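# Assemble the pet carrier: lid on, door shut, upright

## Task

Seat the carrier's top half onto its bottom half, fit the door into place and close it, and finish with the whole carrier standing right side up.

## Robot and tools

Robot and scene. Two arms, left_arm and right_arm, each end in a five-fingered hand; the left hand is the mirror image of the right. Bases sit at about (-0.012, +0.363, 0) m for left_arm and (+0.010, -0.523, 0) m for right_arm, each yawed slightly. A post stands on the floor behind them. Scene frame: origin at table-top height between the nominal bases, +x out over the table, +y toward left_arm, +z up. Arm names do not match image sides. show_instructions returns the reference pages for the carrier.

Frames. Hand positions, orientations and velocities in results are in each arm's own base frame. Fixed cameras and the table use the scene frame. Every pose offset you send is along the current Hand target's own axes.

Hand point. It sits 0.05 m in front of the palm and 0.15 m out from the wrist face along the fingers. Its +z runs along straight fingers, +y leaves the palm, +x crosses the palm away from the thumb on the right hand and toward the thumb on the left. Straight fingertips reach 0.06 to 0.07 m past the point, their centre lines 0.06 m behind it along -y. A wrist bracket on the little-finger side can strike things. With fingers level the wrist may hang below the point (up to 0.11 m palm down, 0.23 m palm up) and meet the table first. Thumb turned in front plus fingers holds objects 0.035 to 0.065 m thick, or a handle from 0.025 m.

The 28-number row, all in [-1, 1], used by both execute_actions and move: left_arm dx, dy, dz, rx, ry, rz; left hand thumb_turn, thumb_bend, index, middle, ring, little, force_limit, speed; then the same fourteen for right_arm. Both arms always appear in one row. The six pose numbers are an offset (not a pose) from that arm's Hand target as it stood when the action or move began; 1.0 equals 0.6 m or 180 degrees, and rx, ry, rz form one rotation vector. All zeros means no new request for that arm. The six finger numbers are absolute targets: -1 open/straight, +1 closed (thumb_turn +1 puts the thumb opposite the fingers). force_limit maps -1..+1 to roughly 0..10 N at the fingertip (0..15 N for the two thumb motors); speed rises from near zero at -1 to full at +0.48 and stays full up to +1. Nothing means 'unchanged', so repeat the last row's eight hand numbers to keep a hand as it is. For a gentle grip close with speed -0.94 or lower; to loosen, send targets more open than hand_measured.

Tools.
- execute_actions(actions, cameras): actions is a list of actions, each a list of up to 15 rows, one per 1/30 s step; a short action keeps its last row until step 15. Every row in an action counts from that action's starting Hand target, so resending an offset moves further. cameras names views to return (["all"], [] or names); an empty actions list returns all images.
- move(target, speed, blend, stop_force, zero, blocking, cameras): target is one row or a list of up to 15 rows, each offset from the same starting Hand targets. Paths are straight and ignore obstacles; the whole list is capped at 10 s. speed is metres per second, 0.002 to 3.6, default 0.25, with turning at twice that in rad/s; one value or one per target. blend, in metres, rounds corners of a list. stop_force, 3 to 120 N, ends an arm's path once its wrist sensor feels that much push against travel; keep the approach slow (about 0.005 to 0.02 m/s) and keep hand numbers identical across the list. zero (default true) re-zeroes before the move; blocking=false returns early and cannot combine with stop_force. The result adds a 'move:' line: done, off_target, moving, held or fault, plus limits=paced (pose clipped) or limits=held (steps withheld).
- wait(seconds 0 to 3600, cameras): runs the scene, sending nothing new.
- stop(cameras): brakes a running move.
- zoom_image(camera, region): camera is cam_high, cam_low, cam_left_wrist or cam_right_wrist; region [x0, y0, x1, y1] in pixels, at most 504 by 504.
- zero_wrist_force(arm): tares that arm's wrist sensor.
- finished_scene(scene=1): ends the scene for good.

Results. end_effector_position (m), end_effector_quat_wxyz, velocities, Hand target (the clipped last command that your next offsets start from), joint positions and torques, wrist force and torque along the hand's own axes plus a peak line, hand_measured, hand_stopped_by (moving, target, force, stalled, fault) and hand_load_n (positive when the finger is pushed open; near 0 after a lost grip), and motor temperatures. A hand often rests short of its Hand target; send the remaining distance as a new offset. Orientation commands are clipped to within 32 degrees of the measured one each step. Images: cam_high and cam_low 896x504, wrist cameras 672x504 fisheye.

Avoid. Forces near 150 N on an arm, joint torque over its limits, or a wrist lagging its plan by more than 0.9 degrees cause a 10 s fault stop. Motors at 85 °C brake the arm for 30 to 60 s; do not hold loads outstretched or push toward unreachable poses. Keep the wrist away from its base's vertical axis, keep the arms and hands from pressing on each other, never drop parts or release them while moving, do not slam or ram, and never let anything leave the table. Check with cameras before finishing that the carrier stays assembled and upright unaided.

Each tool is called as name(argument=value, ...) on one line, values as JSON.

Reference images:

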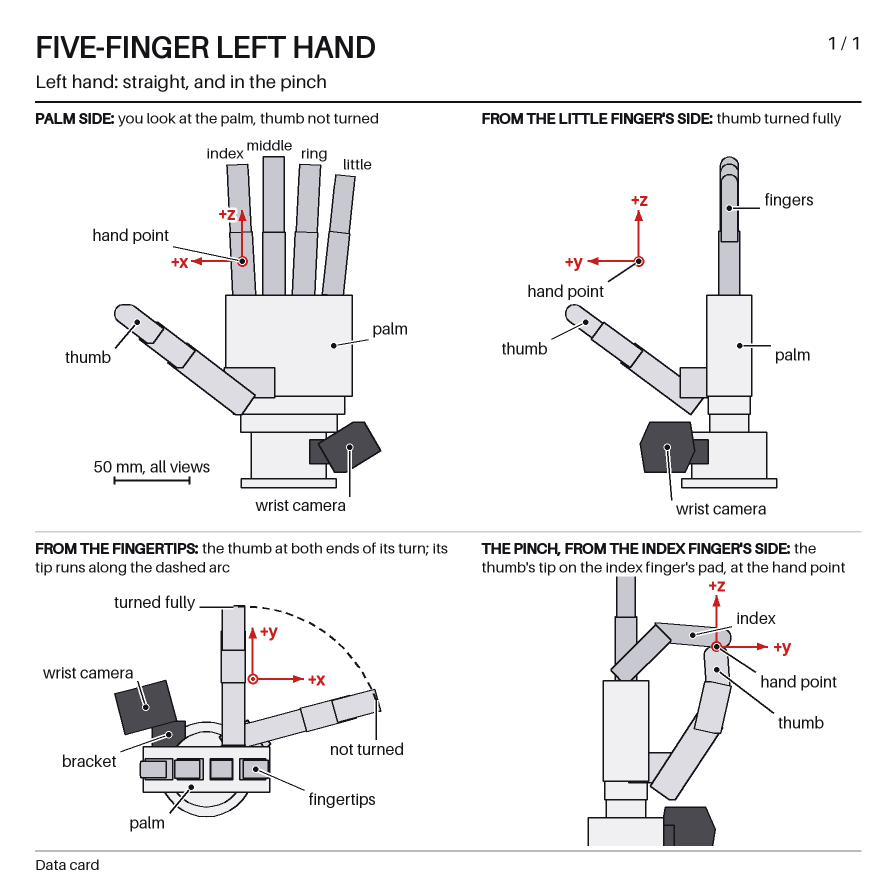

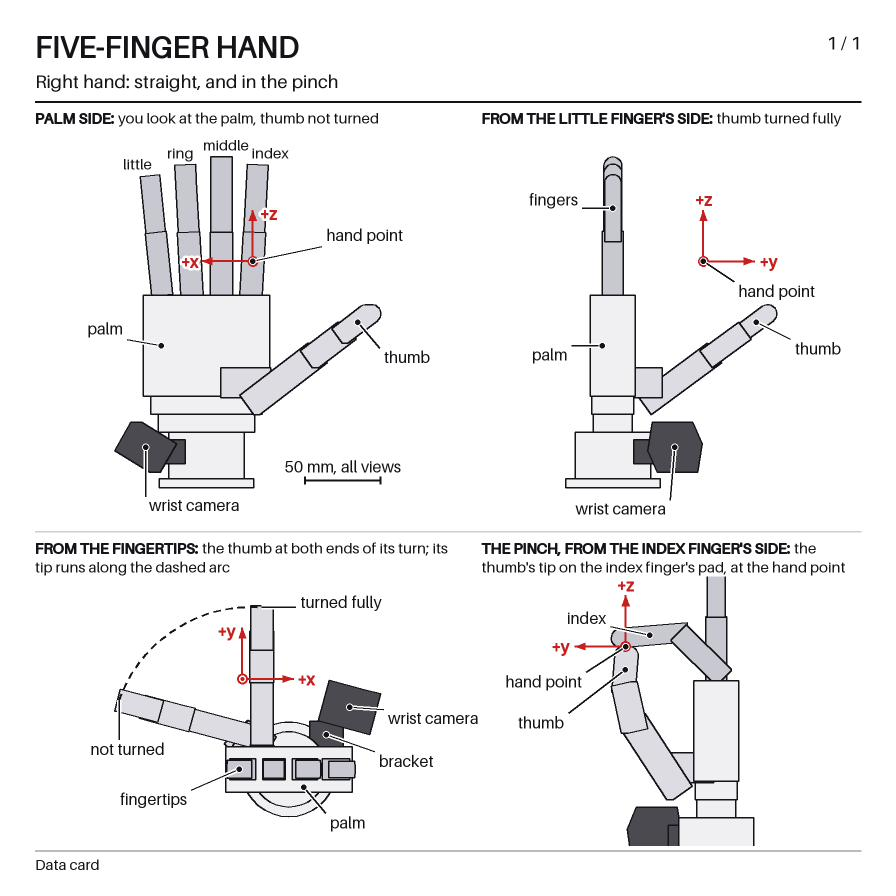

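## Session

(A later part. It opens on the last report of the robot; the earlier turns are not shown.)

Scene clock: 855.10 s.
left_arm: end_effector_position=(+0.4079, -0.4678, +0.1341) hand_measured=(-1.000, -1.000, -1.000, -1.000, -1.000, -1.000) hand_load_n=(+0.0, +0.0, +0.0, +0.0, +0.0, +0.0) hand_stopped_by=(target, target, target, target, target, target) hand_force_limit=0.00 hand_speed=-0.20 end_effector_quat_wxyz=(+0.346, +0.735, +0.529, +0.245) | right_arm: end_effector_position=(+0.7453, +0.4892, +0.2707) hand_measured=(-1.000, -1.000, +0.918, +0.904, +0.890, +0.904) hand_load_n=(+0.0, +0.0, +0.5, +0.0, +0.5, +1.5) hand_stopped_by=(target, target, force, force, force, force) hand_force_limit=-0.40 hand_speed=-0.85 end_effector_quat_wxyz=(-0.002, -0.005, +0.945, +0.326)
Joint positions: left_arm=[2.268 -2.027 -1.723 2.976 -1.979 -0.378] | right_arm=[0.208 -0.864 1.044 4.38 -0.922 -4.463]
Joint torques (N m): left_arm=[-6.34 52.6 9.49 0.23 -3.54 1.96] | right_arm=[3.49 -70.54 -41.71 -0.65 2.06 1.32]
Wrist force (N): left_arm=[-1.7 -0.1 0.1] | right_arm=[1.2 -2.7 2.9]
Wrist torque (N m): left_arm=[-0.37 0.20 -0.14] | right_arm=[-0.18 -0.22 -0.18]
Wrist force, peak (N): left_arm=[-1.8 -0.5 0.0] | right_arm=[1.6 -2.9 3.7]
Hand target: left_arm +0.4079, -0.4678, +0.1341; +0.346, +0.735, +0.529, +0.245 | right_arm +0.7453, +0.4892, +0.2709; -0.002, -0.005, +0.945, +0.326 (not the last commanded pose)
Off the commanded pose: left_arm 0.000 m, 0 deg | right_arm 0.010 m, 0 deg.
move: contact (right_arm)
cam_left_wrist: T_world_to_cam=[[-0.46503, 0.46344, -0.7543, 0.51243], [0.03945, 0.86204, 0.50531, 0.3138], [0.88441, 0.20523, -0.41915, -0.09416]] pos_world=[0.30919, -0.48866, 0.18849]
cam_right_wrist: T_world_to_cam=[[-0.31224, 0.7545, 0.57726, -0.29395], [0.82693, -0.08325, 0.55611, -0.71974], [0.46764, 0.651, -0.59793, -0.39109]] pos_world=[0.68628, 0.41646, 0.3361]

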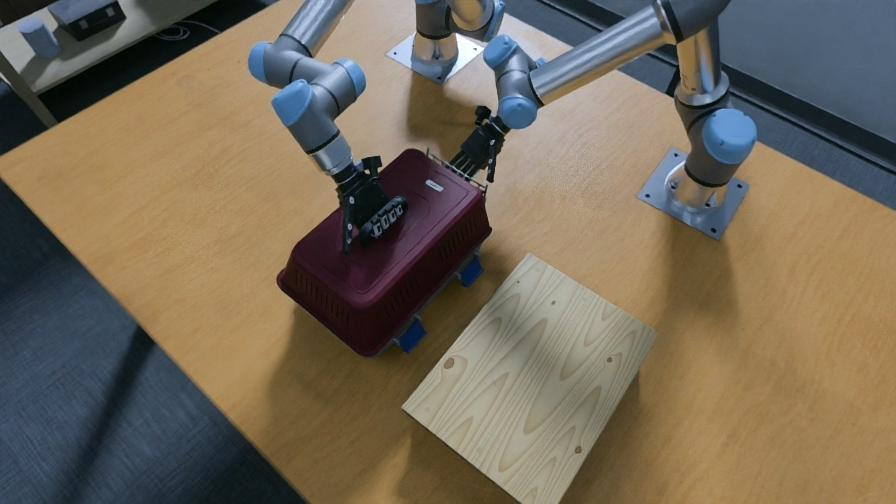

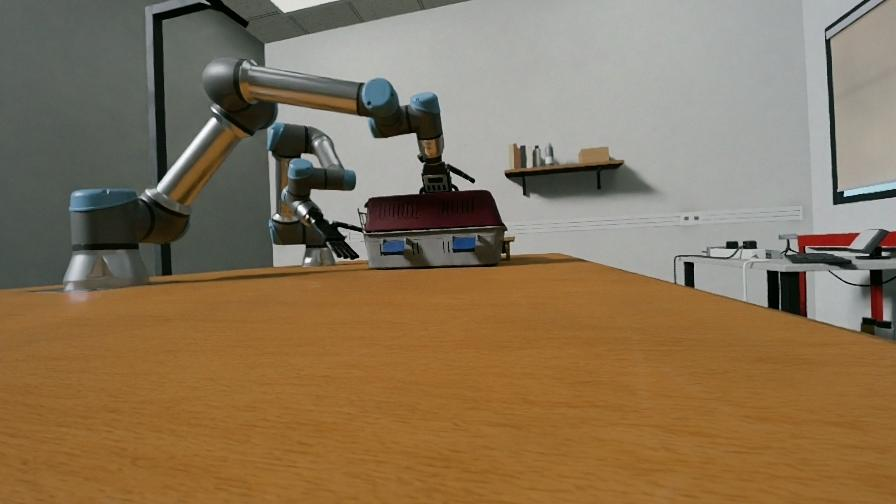

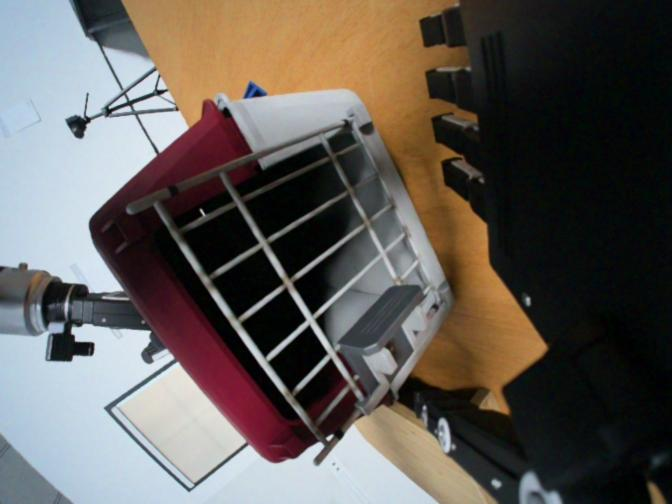

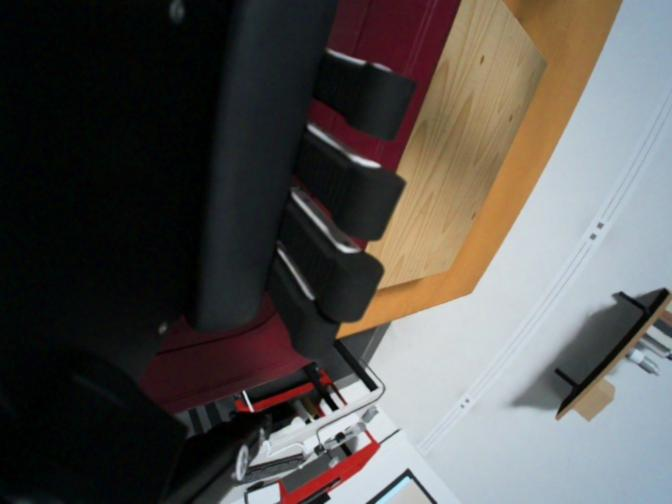

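execute_actions(actions=[])

Scene clock: 866.07 s.
left_arm: end_effector_position=(+0.4079, -0.4678, +0.1341) hand_measured=(-1.000, -1.000, -1.000, -1.000, -1.000, -1.000) hand_load_n=(+0.0, +0.0, +0.0, +0.0, +0.0, +0.0) hand_stopped_by=(target, target, target, target, target, target) hand_force_limit=0.00 hand_speed=-0.20 end_effector_quat_wxyz=(+0.346, +0.735, +0.529, +0.245) | right_arm: end_effector_position=(+0.7453, +0.4892, +0.2709) hand_measured=(-1.000, -1.000, +0.918, +0.904, +0.890, +0.904) hand_load_n=(+0.0, +0.0, +1.0, +0.0, +0.0, +1.5) hand_stopped_by=(target, target, force, force, force, force) hand_force_limit=-0.40 hand_speed=-0.85 end_effector_quat_wxyz=(-0.002, -0.005, +0.945, +0.326)
Joint positions: left_arm=[2.268 -2.027 -1.723 2.976 -1.979 -0.378] | right_arm=[0.208 -0.864 1.044 4.38 -0.922 -4.463]
Joint velocities: within noise
Joint torques (N m): left_arm=[-4.55 52.75 4.27 0.16 -3.7 1.97] | right_arm=[2.71 -74.78 -40.93 -2.12 2.23 0.34]
Motor temperatures (°C): left_arm=[32 28 34 38 31 37] | right_arm=[25 37 37 32 37 49]
Wrist force (N): left_arm=[-1.4 -0.3 0.1] | right_arm=[1.5 -2.8 3.3]
Wrist torque (N m): left_arm=[-0.39 0.15 -0.11] | right_arm=[-0.16 -0.25 -0.16]
Wrist force, peak (N): left_arm=[-1.9 -0.3 -0.2] | right_arm=[1.6 -3.1 3.6]
Hand target: left_arm +0.4079, -0.4678, +0.1341; +0.346, +0.735, +0.529, +0.245 | right_arm +0.7453, +0.4892, +0.2709; -0.002, -0.005, +0.945, +0.326 (not the last commanded pose)
Off the commanded pose: left_arm 0.000 m, 0 deg | right_arm 0.010 m, 0 deg.
camera_calibration:
cam_left_wrist: T_world_to_cam=[[-0.46503, 0.46344, -0.7543, 0.51243], [0.03945, 0.86204, 0.50531, 0.3138], [0.88441, 0.20523, -0.41915, -0.09416]] pos_world=[0.30919, -0.48866, 0.18849]
cam_right_wrist: T_world_to_cam=[[-0.31235, 0.75446, 0.57726, -0.29392], [0.82691, -0.08318, 0.55615, -0.71982], [0.46761, 0.65105, -0.59789, -0.39104]] pos_world=[0.68628, 0.41646, 0.3362]

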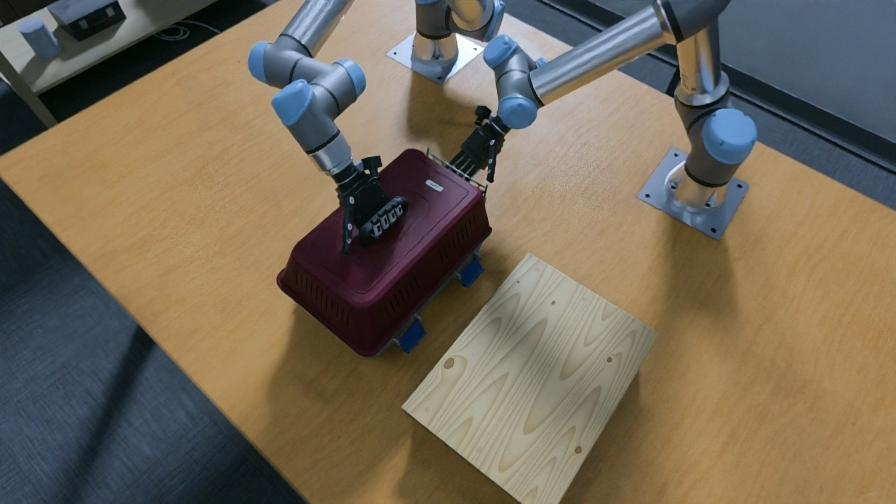

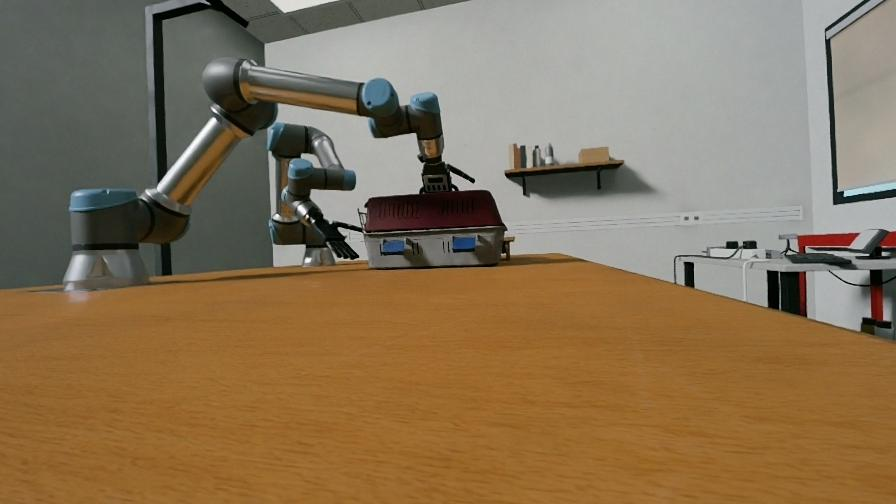

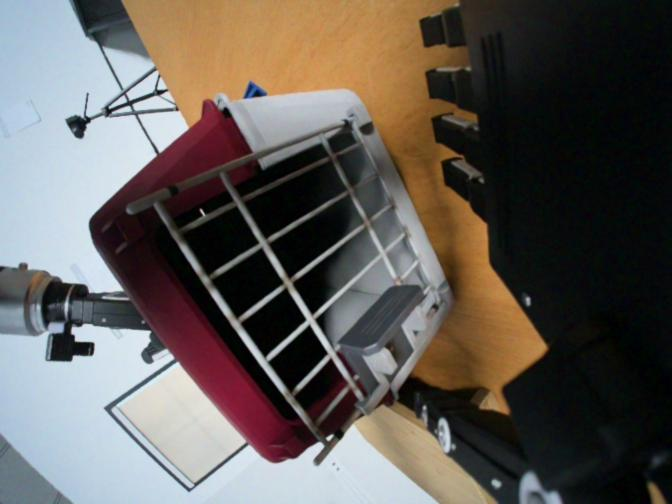

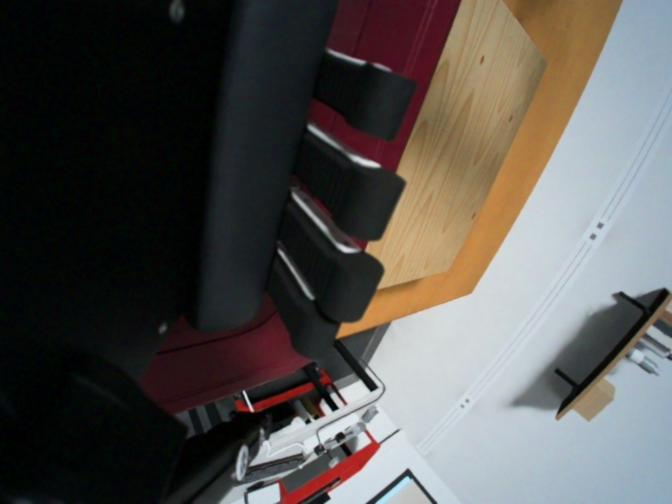

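zoom_image(camera="cam_left_wrist", region=[80, 80, 480, 480])

zoom_image(camera="cam_low", region=[350, 180, 520, 280])

zoom_image(camera="cam_high", region=[260, 140, 520, 370])

Scaled by 1.260 from the camera's image (finer frame: 960x720).

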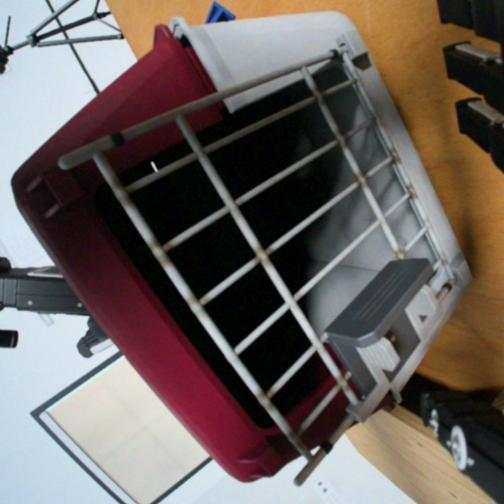

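Scaled by 2.965 from the camera's image (finer frame: 1280x720).

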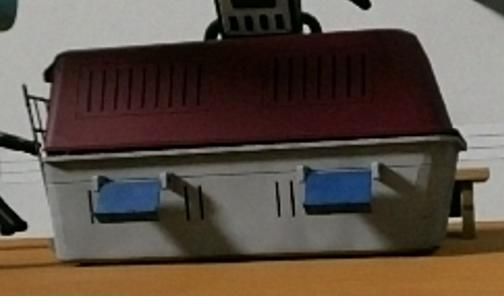

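Scaled by 1.938 from the camera's image (finer frame: 1280x720).

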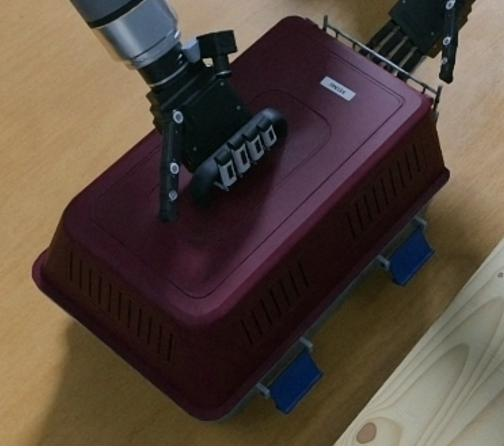

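zoom_image(camera="cam_left_wrist", region=[180, 80, 280, 180])

zoom_image(camera="cam_left_wrist", region=[300, 340, 440, 460])

zoom_image(camera="cam_low", region=[355, 215, 435, 265])

zoom_image(camera="cam_low", region=[430, 210, 520, 270])

zoom_image(camera="cam_high", region=[340, 220, 500, 370])

Scaled by 5.040 from the camera's image (finer frame: 960x720).

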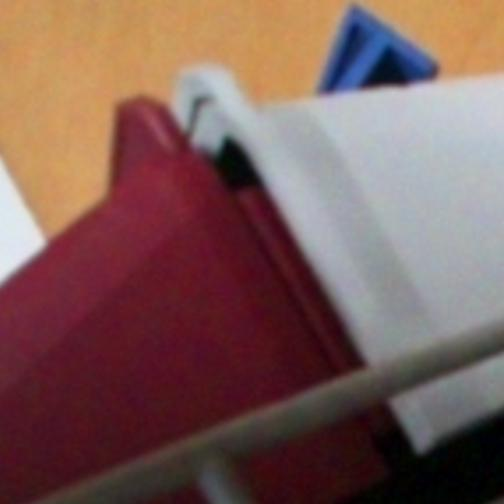

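Scaled by 3.600 from the camera's image (finer frame: 960x720).

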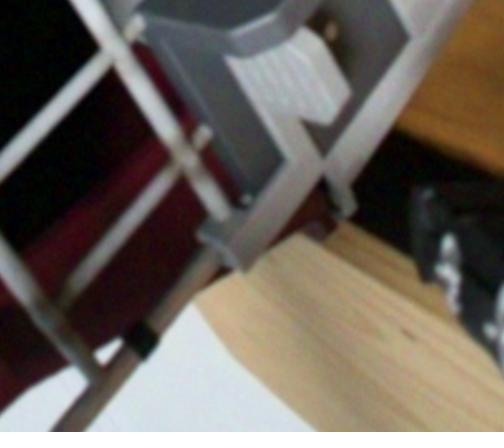

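Scaled by 6.300 from the camera's image (finer frame: 1280x720).

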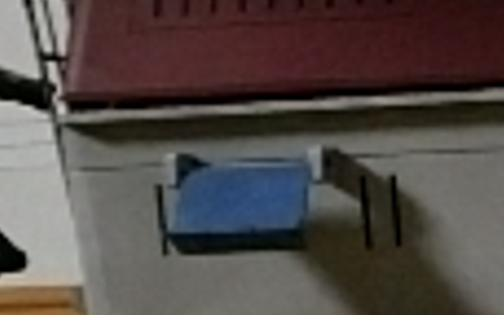

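Scaled by 5.600 from the camera's image (finer frame: 1280x720).

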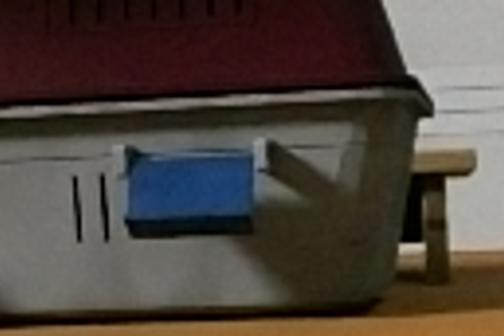

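Scaled by 3.150 from the camera's image (finer frame: 1280x720).

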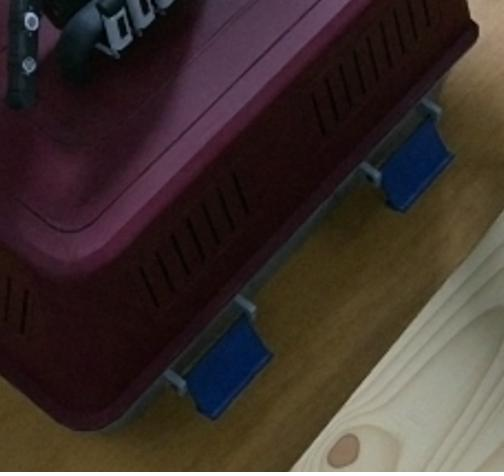

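move(target=[0,0,0,0,0,0,-1,-1,-1,-1,-1,-1,0,-0.2, 0,0.01026,-0.01313,0,0,0,-1,-1,1,1,1,1,-0.4,-0.85], speed=0.03, cameras=["cam_left_wrist","cam_low"])

zoom_image(camera="cam_left_wrist", region=[180, 80, 280, 180])

zoom_image(camera="cam_low", region=[355, 215, 435, 265])

zoom_image(camera="cam_low", region=[430, 210, 520, 270])

Scene clock: 885.73 s.
left_arm: end_effector_position=(+0.4079, -0.4678, +0.1341) hand_measured=(-1.000, -1.000, -1.000, -1.000, -1.000, -1.000) hand_load_n=(+0.5, +0.0, +0.0, +0.0, +0.0, +0.0) hand_stopped_by=(target, target, target, target, target, target) hand_force_limit=0.00 hand_speed=-0.20 end_effector_quat_wxyz=(+0.346, +0.735, +0.529, +0.245) | right_arm: end_effector_position=(+0.7454, +0.4892, +0.2813) hand_measured=(-1.000, -1.000, +0.918, +0.904, +0.890, +0.904) hand_load_n=(+0.0, +0.0, +1.0, +0.0, +0.5, +2.0) hand_stopped_by=(target, target, force, force, force, force) hand_force_limit=-0.40 hand_speed=-0.85 end_effector_quat_wxyz=(-0.001, -0.005, +0.945, +0.326) end_effector_velocity=(+0.001, +0.000, +0.000) end_effector_angular_velocity=(+0.002, -0.005, +0.000)
Joint positions: left_arm=[2.268 -2.027 -1.723 2.976 -1.979 -0.378] | right_arm=[0.208 -0.869 1.025 4.403 -0.922 -4.463]
Joint velocities: left_arm=[within noise] | right_arm=[0 0 0.002 -0.008 0.001 0]
Joint torques (N m): left_arm=[-1.45 51.23 5.04 0.01 -3.34 2.19] | right_arm=[-0.21 -58.67 -7.78 -5.25 2.55 0.06]
Wrist force (N): left_arm=[-1.7 -0.3 0.1] | right_arm=[1.2 -3.0 3.8]
Wrist torque (N m): left_arm=[-0.38 0.19 -0.13] | right_arm=[-0.22 -0.22 0.00]
Wrist force, peak (N): left_arm=[-1.9 -0.4 -0.2] | right_arm=[1.3 -3.1 4.0]
Hand target: left_arm +0.4079, -0.4678, +0.1341; +0.346, +0.735, +0.529, +0.245 | right_arm +0.7453, +0.4892, +0.2809; -0.002, -0.005, +0.945, +0.326
Off the commanded pose: left_arm 0.000 m, 0 deg | right_arm 0.000 m, 0 deg.
move: done
cam_left_wrist: T_world_to_cam=[[-0.46503, 0.46344, -0.7543, 0.51243], [0.03945, 0.86204, 0.50531, 0.3138], [0.88441, 0.20523, -0.41915, -0.09416]] pos_world=[0.30919, -0.48866, 0.18849]
Images, in order (width x height): cam_low 896x504, cam_left_wrist 672x504.

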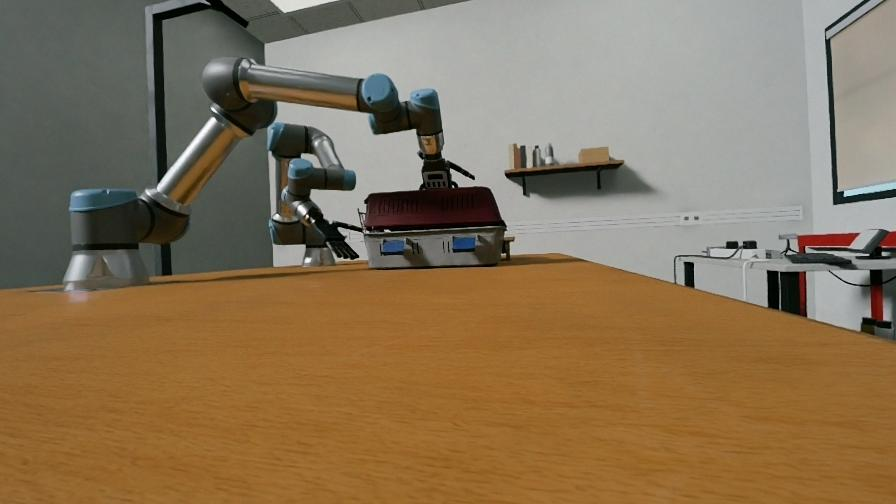

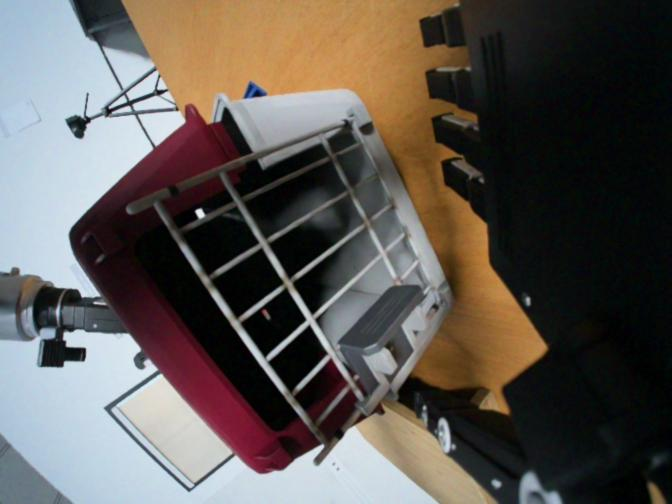

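Scaled by 5.040 from the camera's image (finer frame: 960x720).

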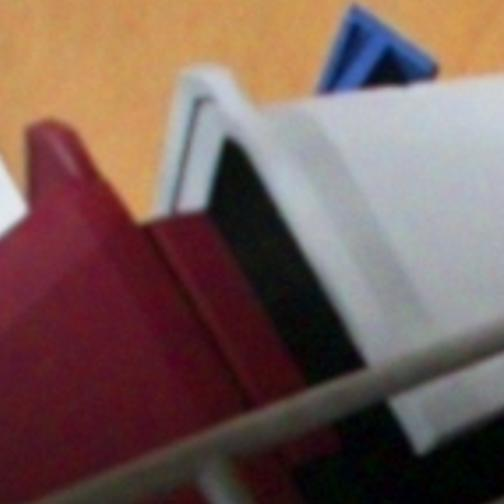

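Scaled by 6.300 from the camera's image (finer frame: 1280x720).

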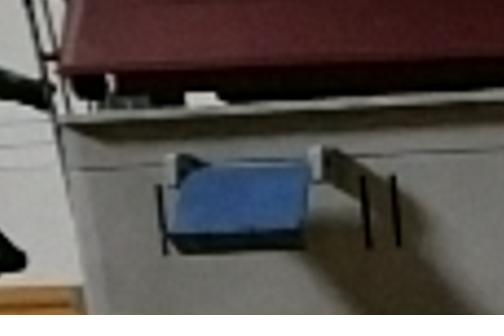

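Scaled by 5.600 from the camera's image (finer frame: 1280x720).

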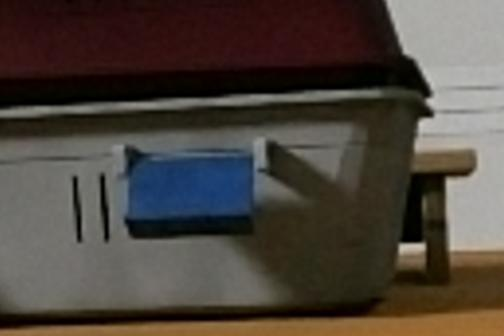

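zoom_image(camera="cam_low", region=[490, 210, 520, 240])

zoom_image(camera="cam_low", region=[355, 210, 385, 240])

Scaled by 16.800 from the camera's image (finer frame: 1280x720).

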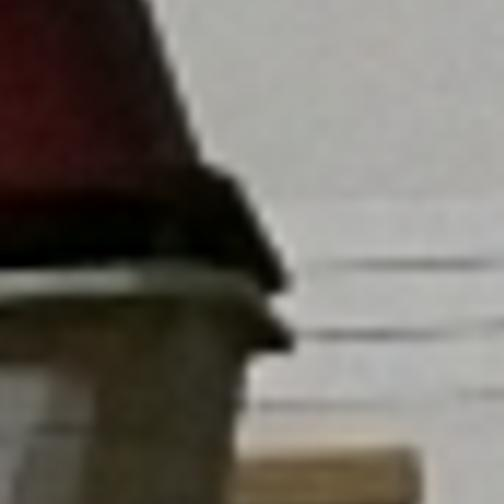

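Scaled by 16.800 from the camera's image (finer frame: 1280x720).

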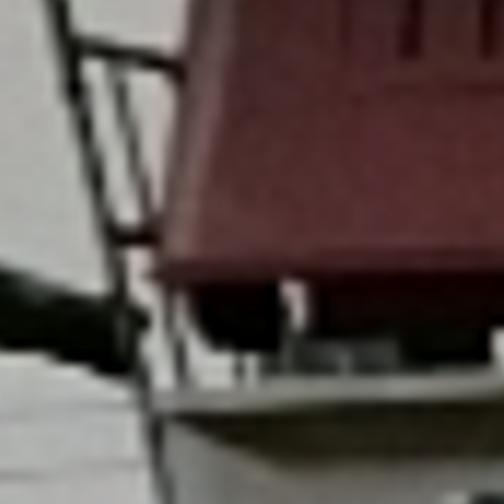

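move(target=[0,0,0,0,0,0,-1,-1,-1,-1,-1,-1,0,-0.2, 0,0.02052,-0.02627,0,0,0,-1,-1,1,1,1,1,-0.4,-0.85], speed=0.05, cameras=["cam_low","cam_high"])

zoom_image(camera="cam_low", region=[355, 180, 435, 240])

zoom_image(camera="cam_low", region=[440, 180, 520, 240])

Scene clock: 911.27 s.
left_arm: end_effector_position=(+0.4079, -0.4678, +0.1341) hand_measured=(-1.000, -1.000, -1.000, -1.000, -1.000, -1.000) hand_load_n=(+0.0, +0.0, +0.0, +0.0, +0.0, +0.0) hand_stopped_by=(target, target, target, target, target, target) hand_force_limit=0.00 hand_speed=-0.20 end_effector_quat_wxyz=(+0.346, +0.735, +0.529, +0.245) | right_arm: end_effector_position=(+0.7453, +0.4892, +0.3012) hand_measured=(-1.000, -1.000, +0.918, +0.904, +0.890, +0.904) hand_load_n=(+0.0, +0.0, +1.0, +0.0, +0.5, +2.0) hand_stopped_by=(target, target, force, force, force, force) hand_force_limit=-0.40 hand_speed=-0.85 end_effector_quat_wxyz=(-0.001, -0.005, +0.945, +0.326)
Joint positions: left_arm=[2.268 -2.027 -1.723 2.976 -1.979 -0.378] | right_arm=[0.208 -0.876 0.987 4.449 -0.922 -4.463]
Joint torques (N m): left_arm=[-0.81 50.25 4.33 -0.02 -3.21 1.93] | right_arm=[-5.07 -48.47 -7.52 -5.29 3.63 0.17]
Wrist force (N): left_arm=[-1.8 -0.3 -0.1] | right_arm=[1.0 -2.7 3.7]
Wrist torque (N m): left_arm=[-0.38 0.21 -0.14] | right_arm=[-0.17 -0.19 -0.02]
Wrist force, peak (N): left_arm=[-2.0 -0.2 0.0] | right_arm=[0.8 -4.0 5.0]
Hand target: left_arm +0.4079, -0.4678, +0.1341; +0.346, +0.735, +0.529, +0.245 | right_arm +0.7453, +0.4892, +0.3009; -0.002, -0.005, +0.945, +0.326
Off the commanded pose: left_arm 0.000 m, 0 deg | right_arm 0.000 m, 0 deg.
move: done
Images, in order (width x height): cam_high 896x504, cam_low 896x504.

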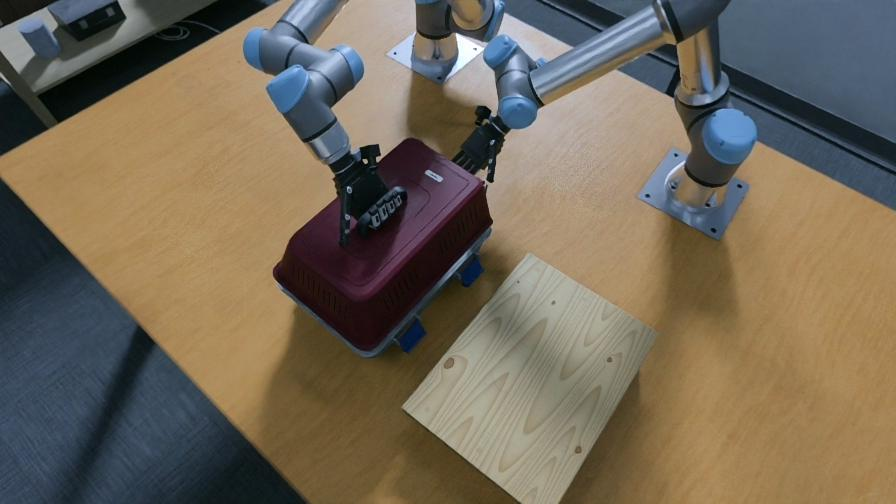

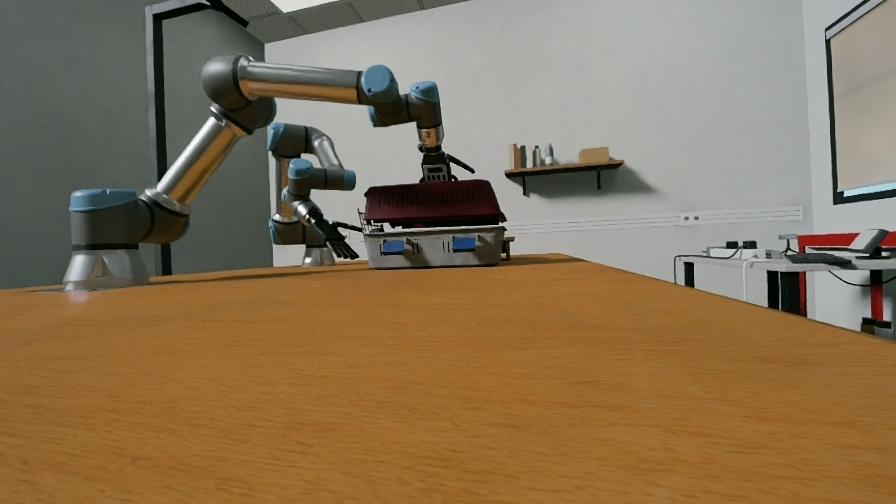

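Scaled by 6.300 from the camera's image (finer frame: 1280x720).

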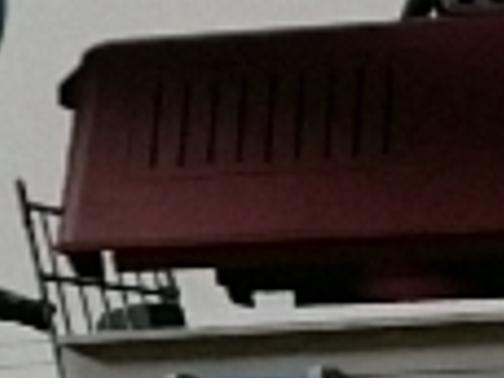

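Scaled by 6.300 from the camera's image (finer frame: 1280x720).

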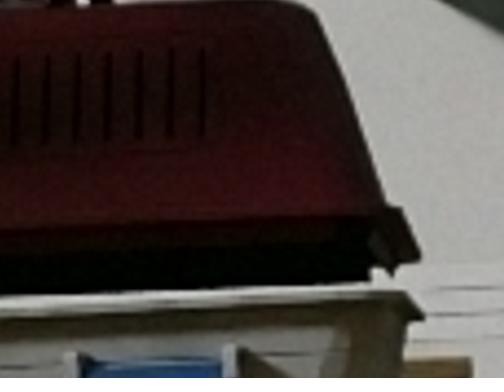

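move(target=[0,0,0,0,0,0,-1,-1,-1,-1,-1,-1,0,-0.2, 0,0,0,0,-0.0070,-0.00548,-1,-1,1,1,1,1,-0.4,-0.85], speed=0.05, cameras=["cam_low","cam_high","cam_left_wrist"])

zoom_image(camera="cam_low", region=[355, 180, 435, 240])

zoom_image(camera="cam_low", region=[440, 180, 520, 240])

zoom_image(camera="cam_high", region=[340, 180, 500, 360])

zoom_image(camera="cam_left_wrist", region=[40, 70, 440, 470])

Scene clock: 921.30 s.
left_arm: end_effector_position=(+0.4079, -0.4678, +0.1341) hand_measured=(-1.000, -1.000, -1.000, -1.000, -1.000, -1.000) hand_load_n=(+0.0, +0.0, +0.0, +0.0, +0.0, +0.0) hand_stopped_by=(target, target, target, target, target, target) hand_force_limit=0.00 hand_speed=-0.20 end_effector_quat_wxyz=(+0.346, +0.735, +0.529, +0.245) | right_arm: end_effector_position=(+0.7452, +0.4892, +0.3008) hand_measured=(-1.000, -1.000, +0.918, +0.904, +0.890, +0.904) hand_load_n=(+0.0, +0.0, +1.0, +0.0, +0.5, +2.0) hand_stopped_by=(target, target, force, force, force, force) hand_force_limit=-0.40 hand_speed=-0.85 end_effector_quat_wxyz=(+0.012, -0.009, +0.945, +0.326)
Joint positions: left_arm=[2.268 -2.027 -1.723 2.976 -1.979 -0.378] | right_arm=[0.209 -0.886 1.012 4.406 -0.928 -4.463]
Joint torques (N m): left_arm=[-0.46 51.17 6.03 0.25 -3.1 1.88] | right_arm=[2.39 -53.49 -43 -0.66 3.6 1.77]
Wrist force (N): left_arm=[-1.8 -0.2 0.0] | right_arm=[1.4 -2.9 4.0]
Wrist torque (N m): left_arm=[-0.36 0.21 -0.14] | right_arm=[-0.20 -0.25 0.01]
Wrist force, peak (N): left_arm=[-1.9 -0.4 0.0] | right_arm=[1.4 -3.2 4.3]
Hand target: left_arm +0.4079, -0.4678, +0.1341; +0.346, +0.735, +0.529, +0.245 | right_arm +0.7453, +0.4892, +0.3009; +0.012, -0.009, +0.945, +0.326
Off the commanded pose: left_arm 0.000 m, 0 deg | right_arm 0.000 m, 0 deg.
move: done
cam_left_wrist: T_world_to_cam=[[-0.46503, 0.46344, -0.7543, 0.51243], [0.03945, 0.86204, 0.50531, 0.3138], [0.88441, 0.20523, -0.41915, -0.09416]] pos_world=[0.30919, -0.48866, 0.18849]
Images, in order (width x height): cam_high 896x504, cam_low 896x504, cam_left_wrist 672x504.

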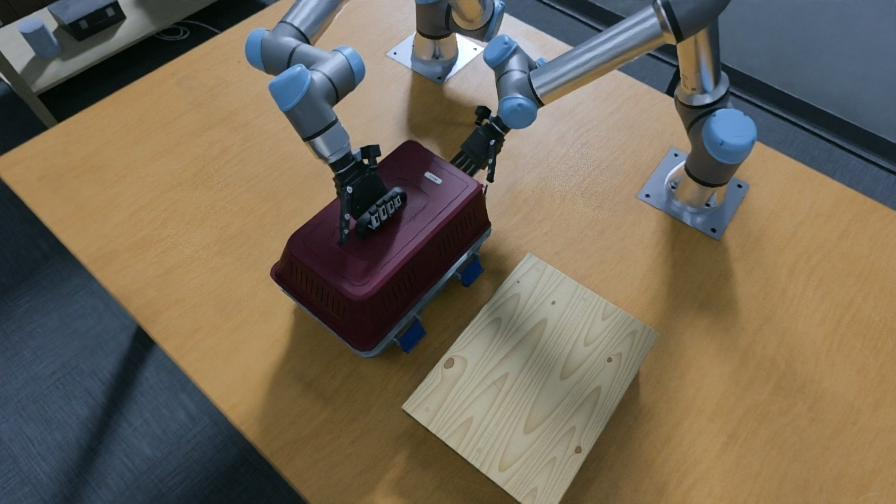

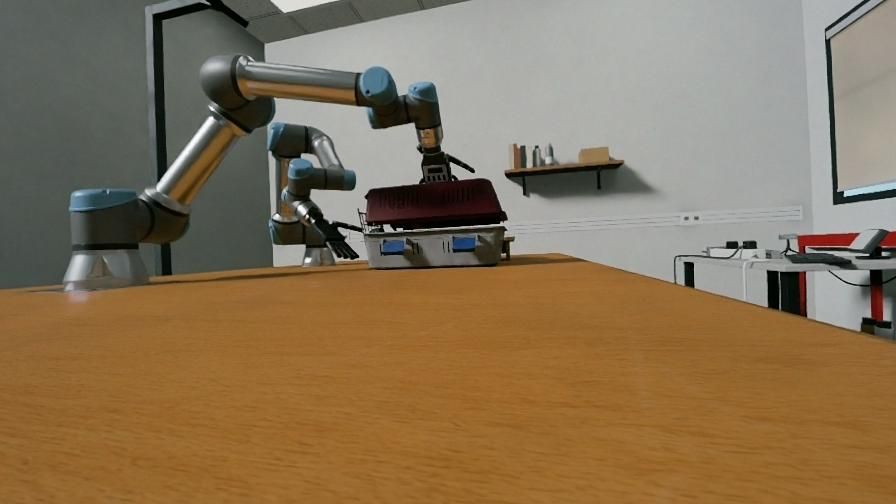

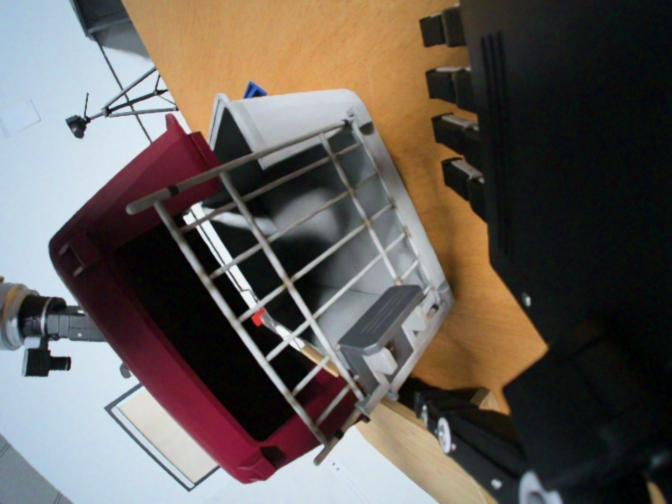

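Scaled by 6.300 from the camera's image (finer frame: 1280x720).

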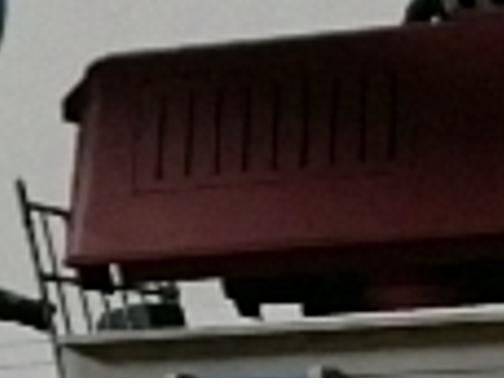

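Scaled by 6.300 from the camera's image (finer frame: 1280x720).

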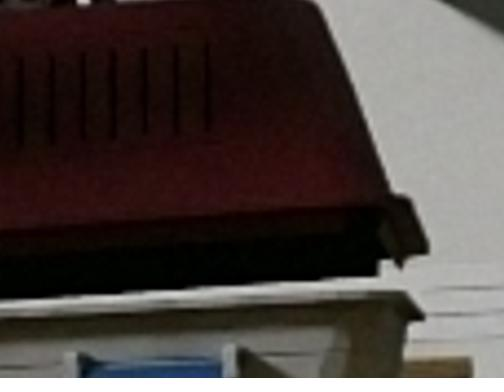

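Scaled by 2.800 from the camera's image (finer frame: 1280x720).

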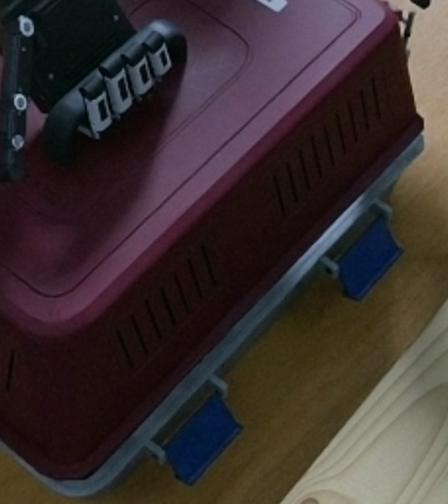

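Scaled by 1.260 from the camera's image (finer frame: 960x720).

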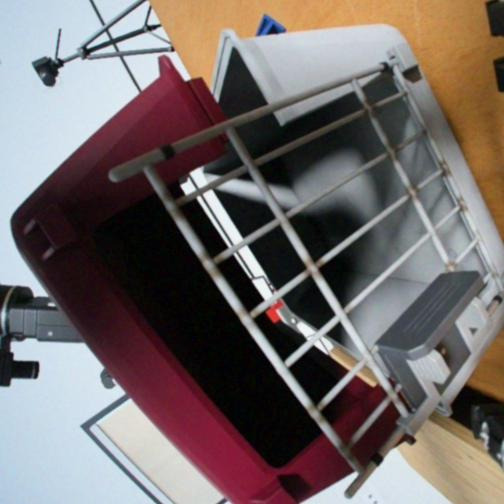

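zoom_image(camera="cam_left_wrist", region=[40, 200, 140, 300])

zoom_image(camera="cam_left_wrist", region=[220, 400, 340, 500])

Scaled by 5.040 from the camera's image (finer frame: 960x720).

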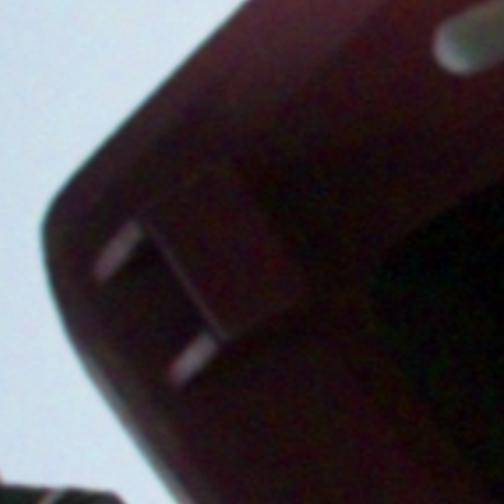

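Scaled by 4.200 from the camera's image (finer frame: 960x720).

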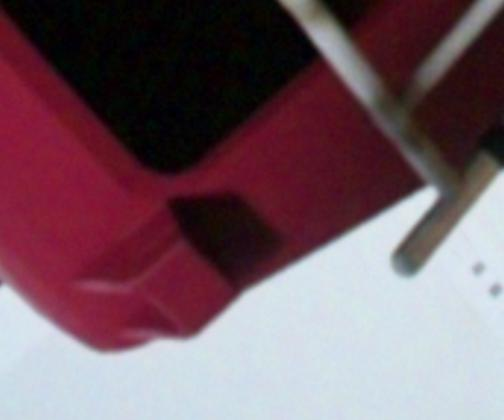

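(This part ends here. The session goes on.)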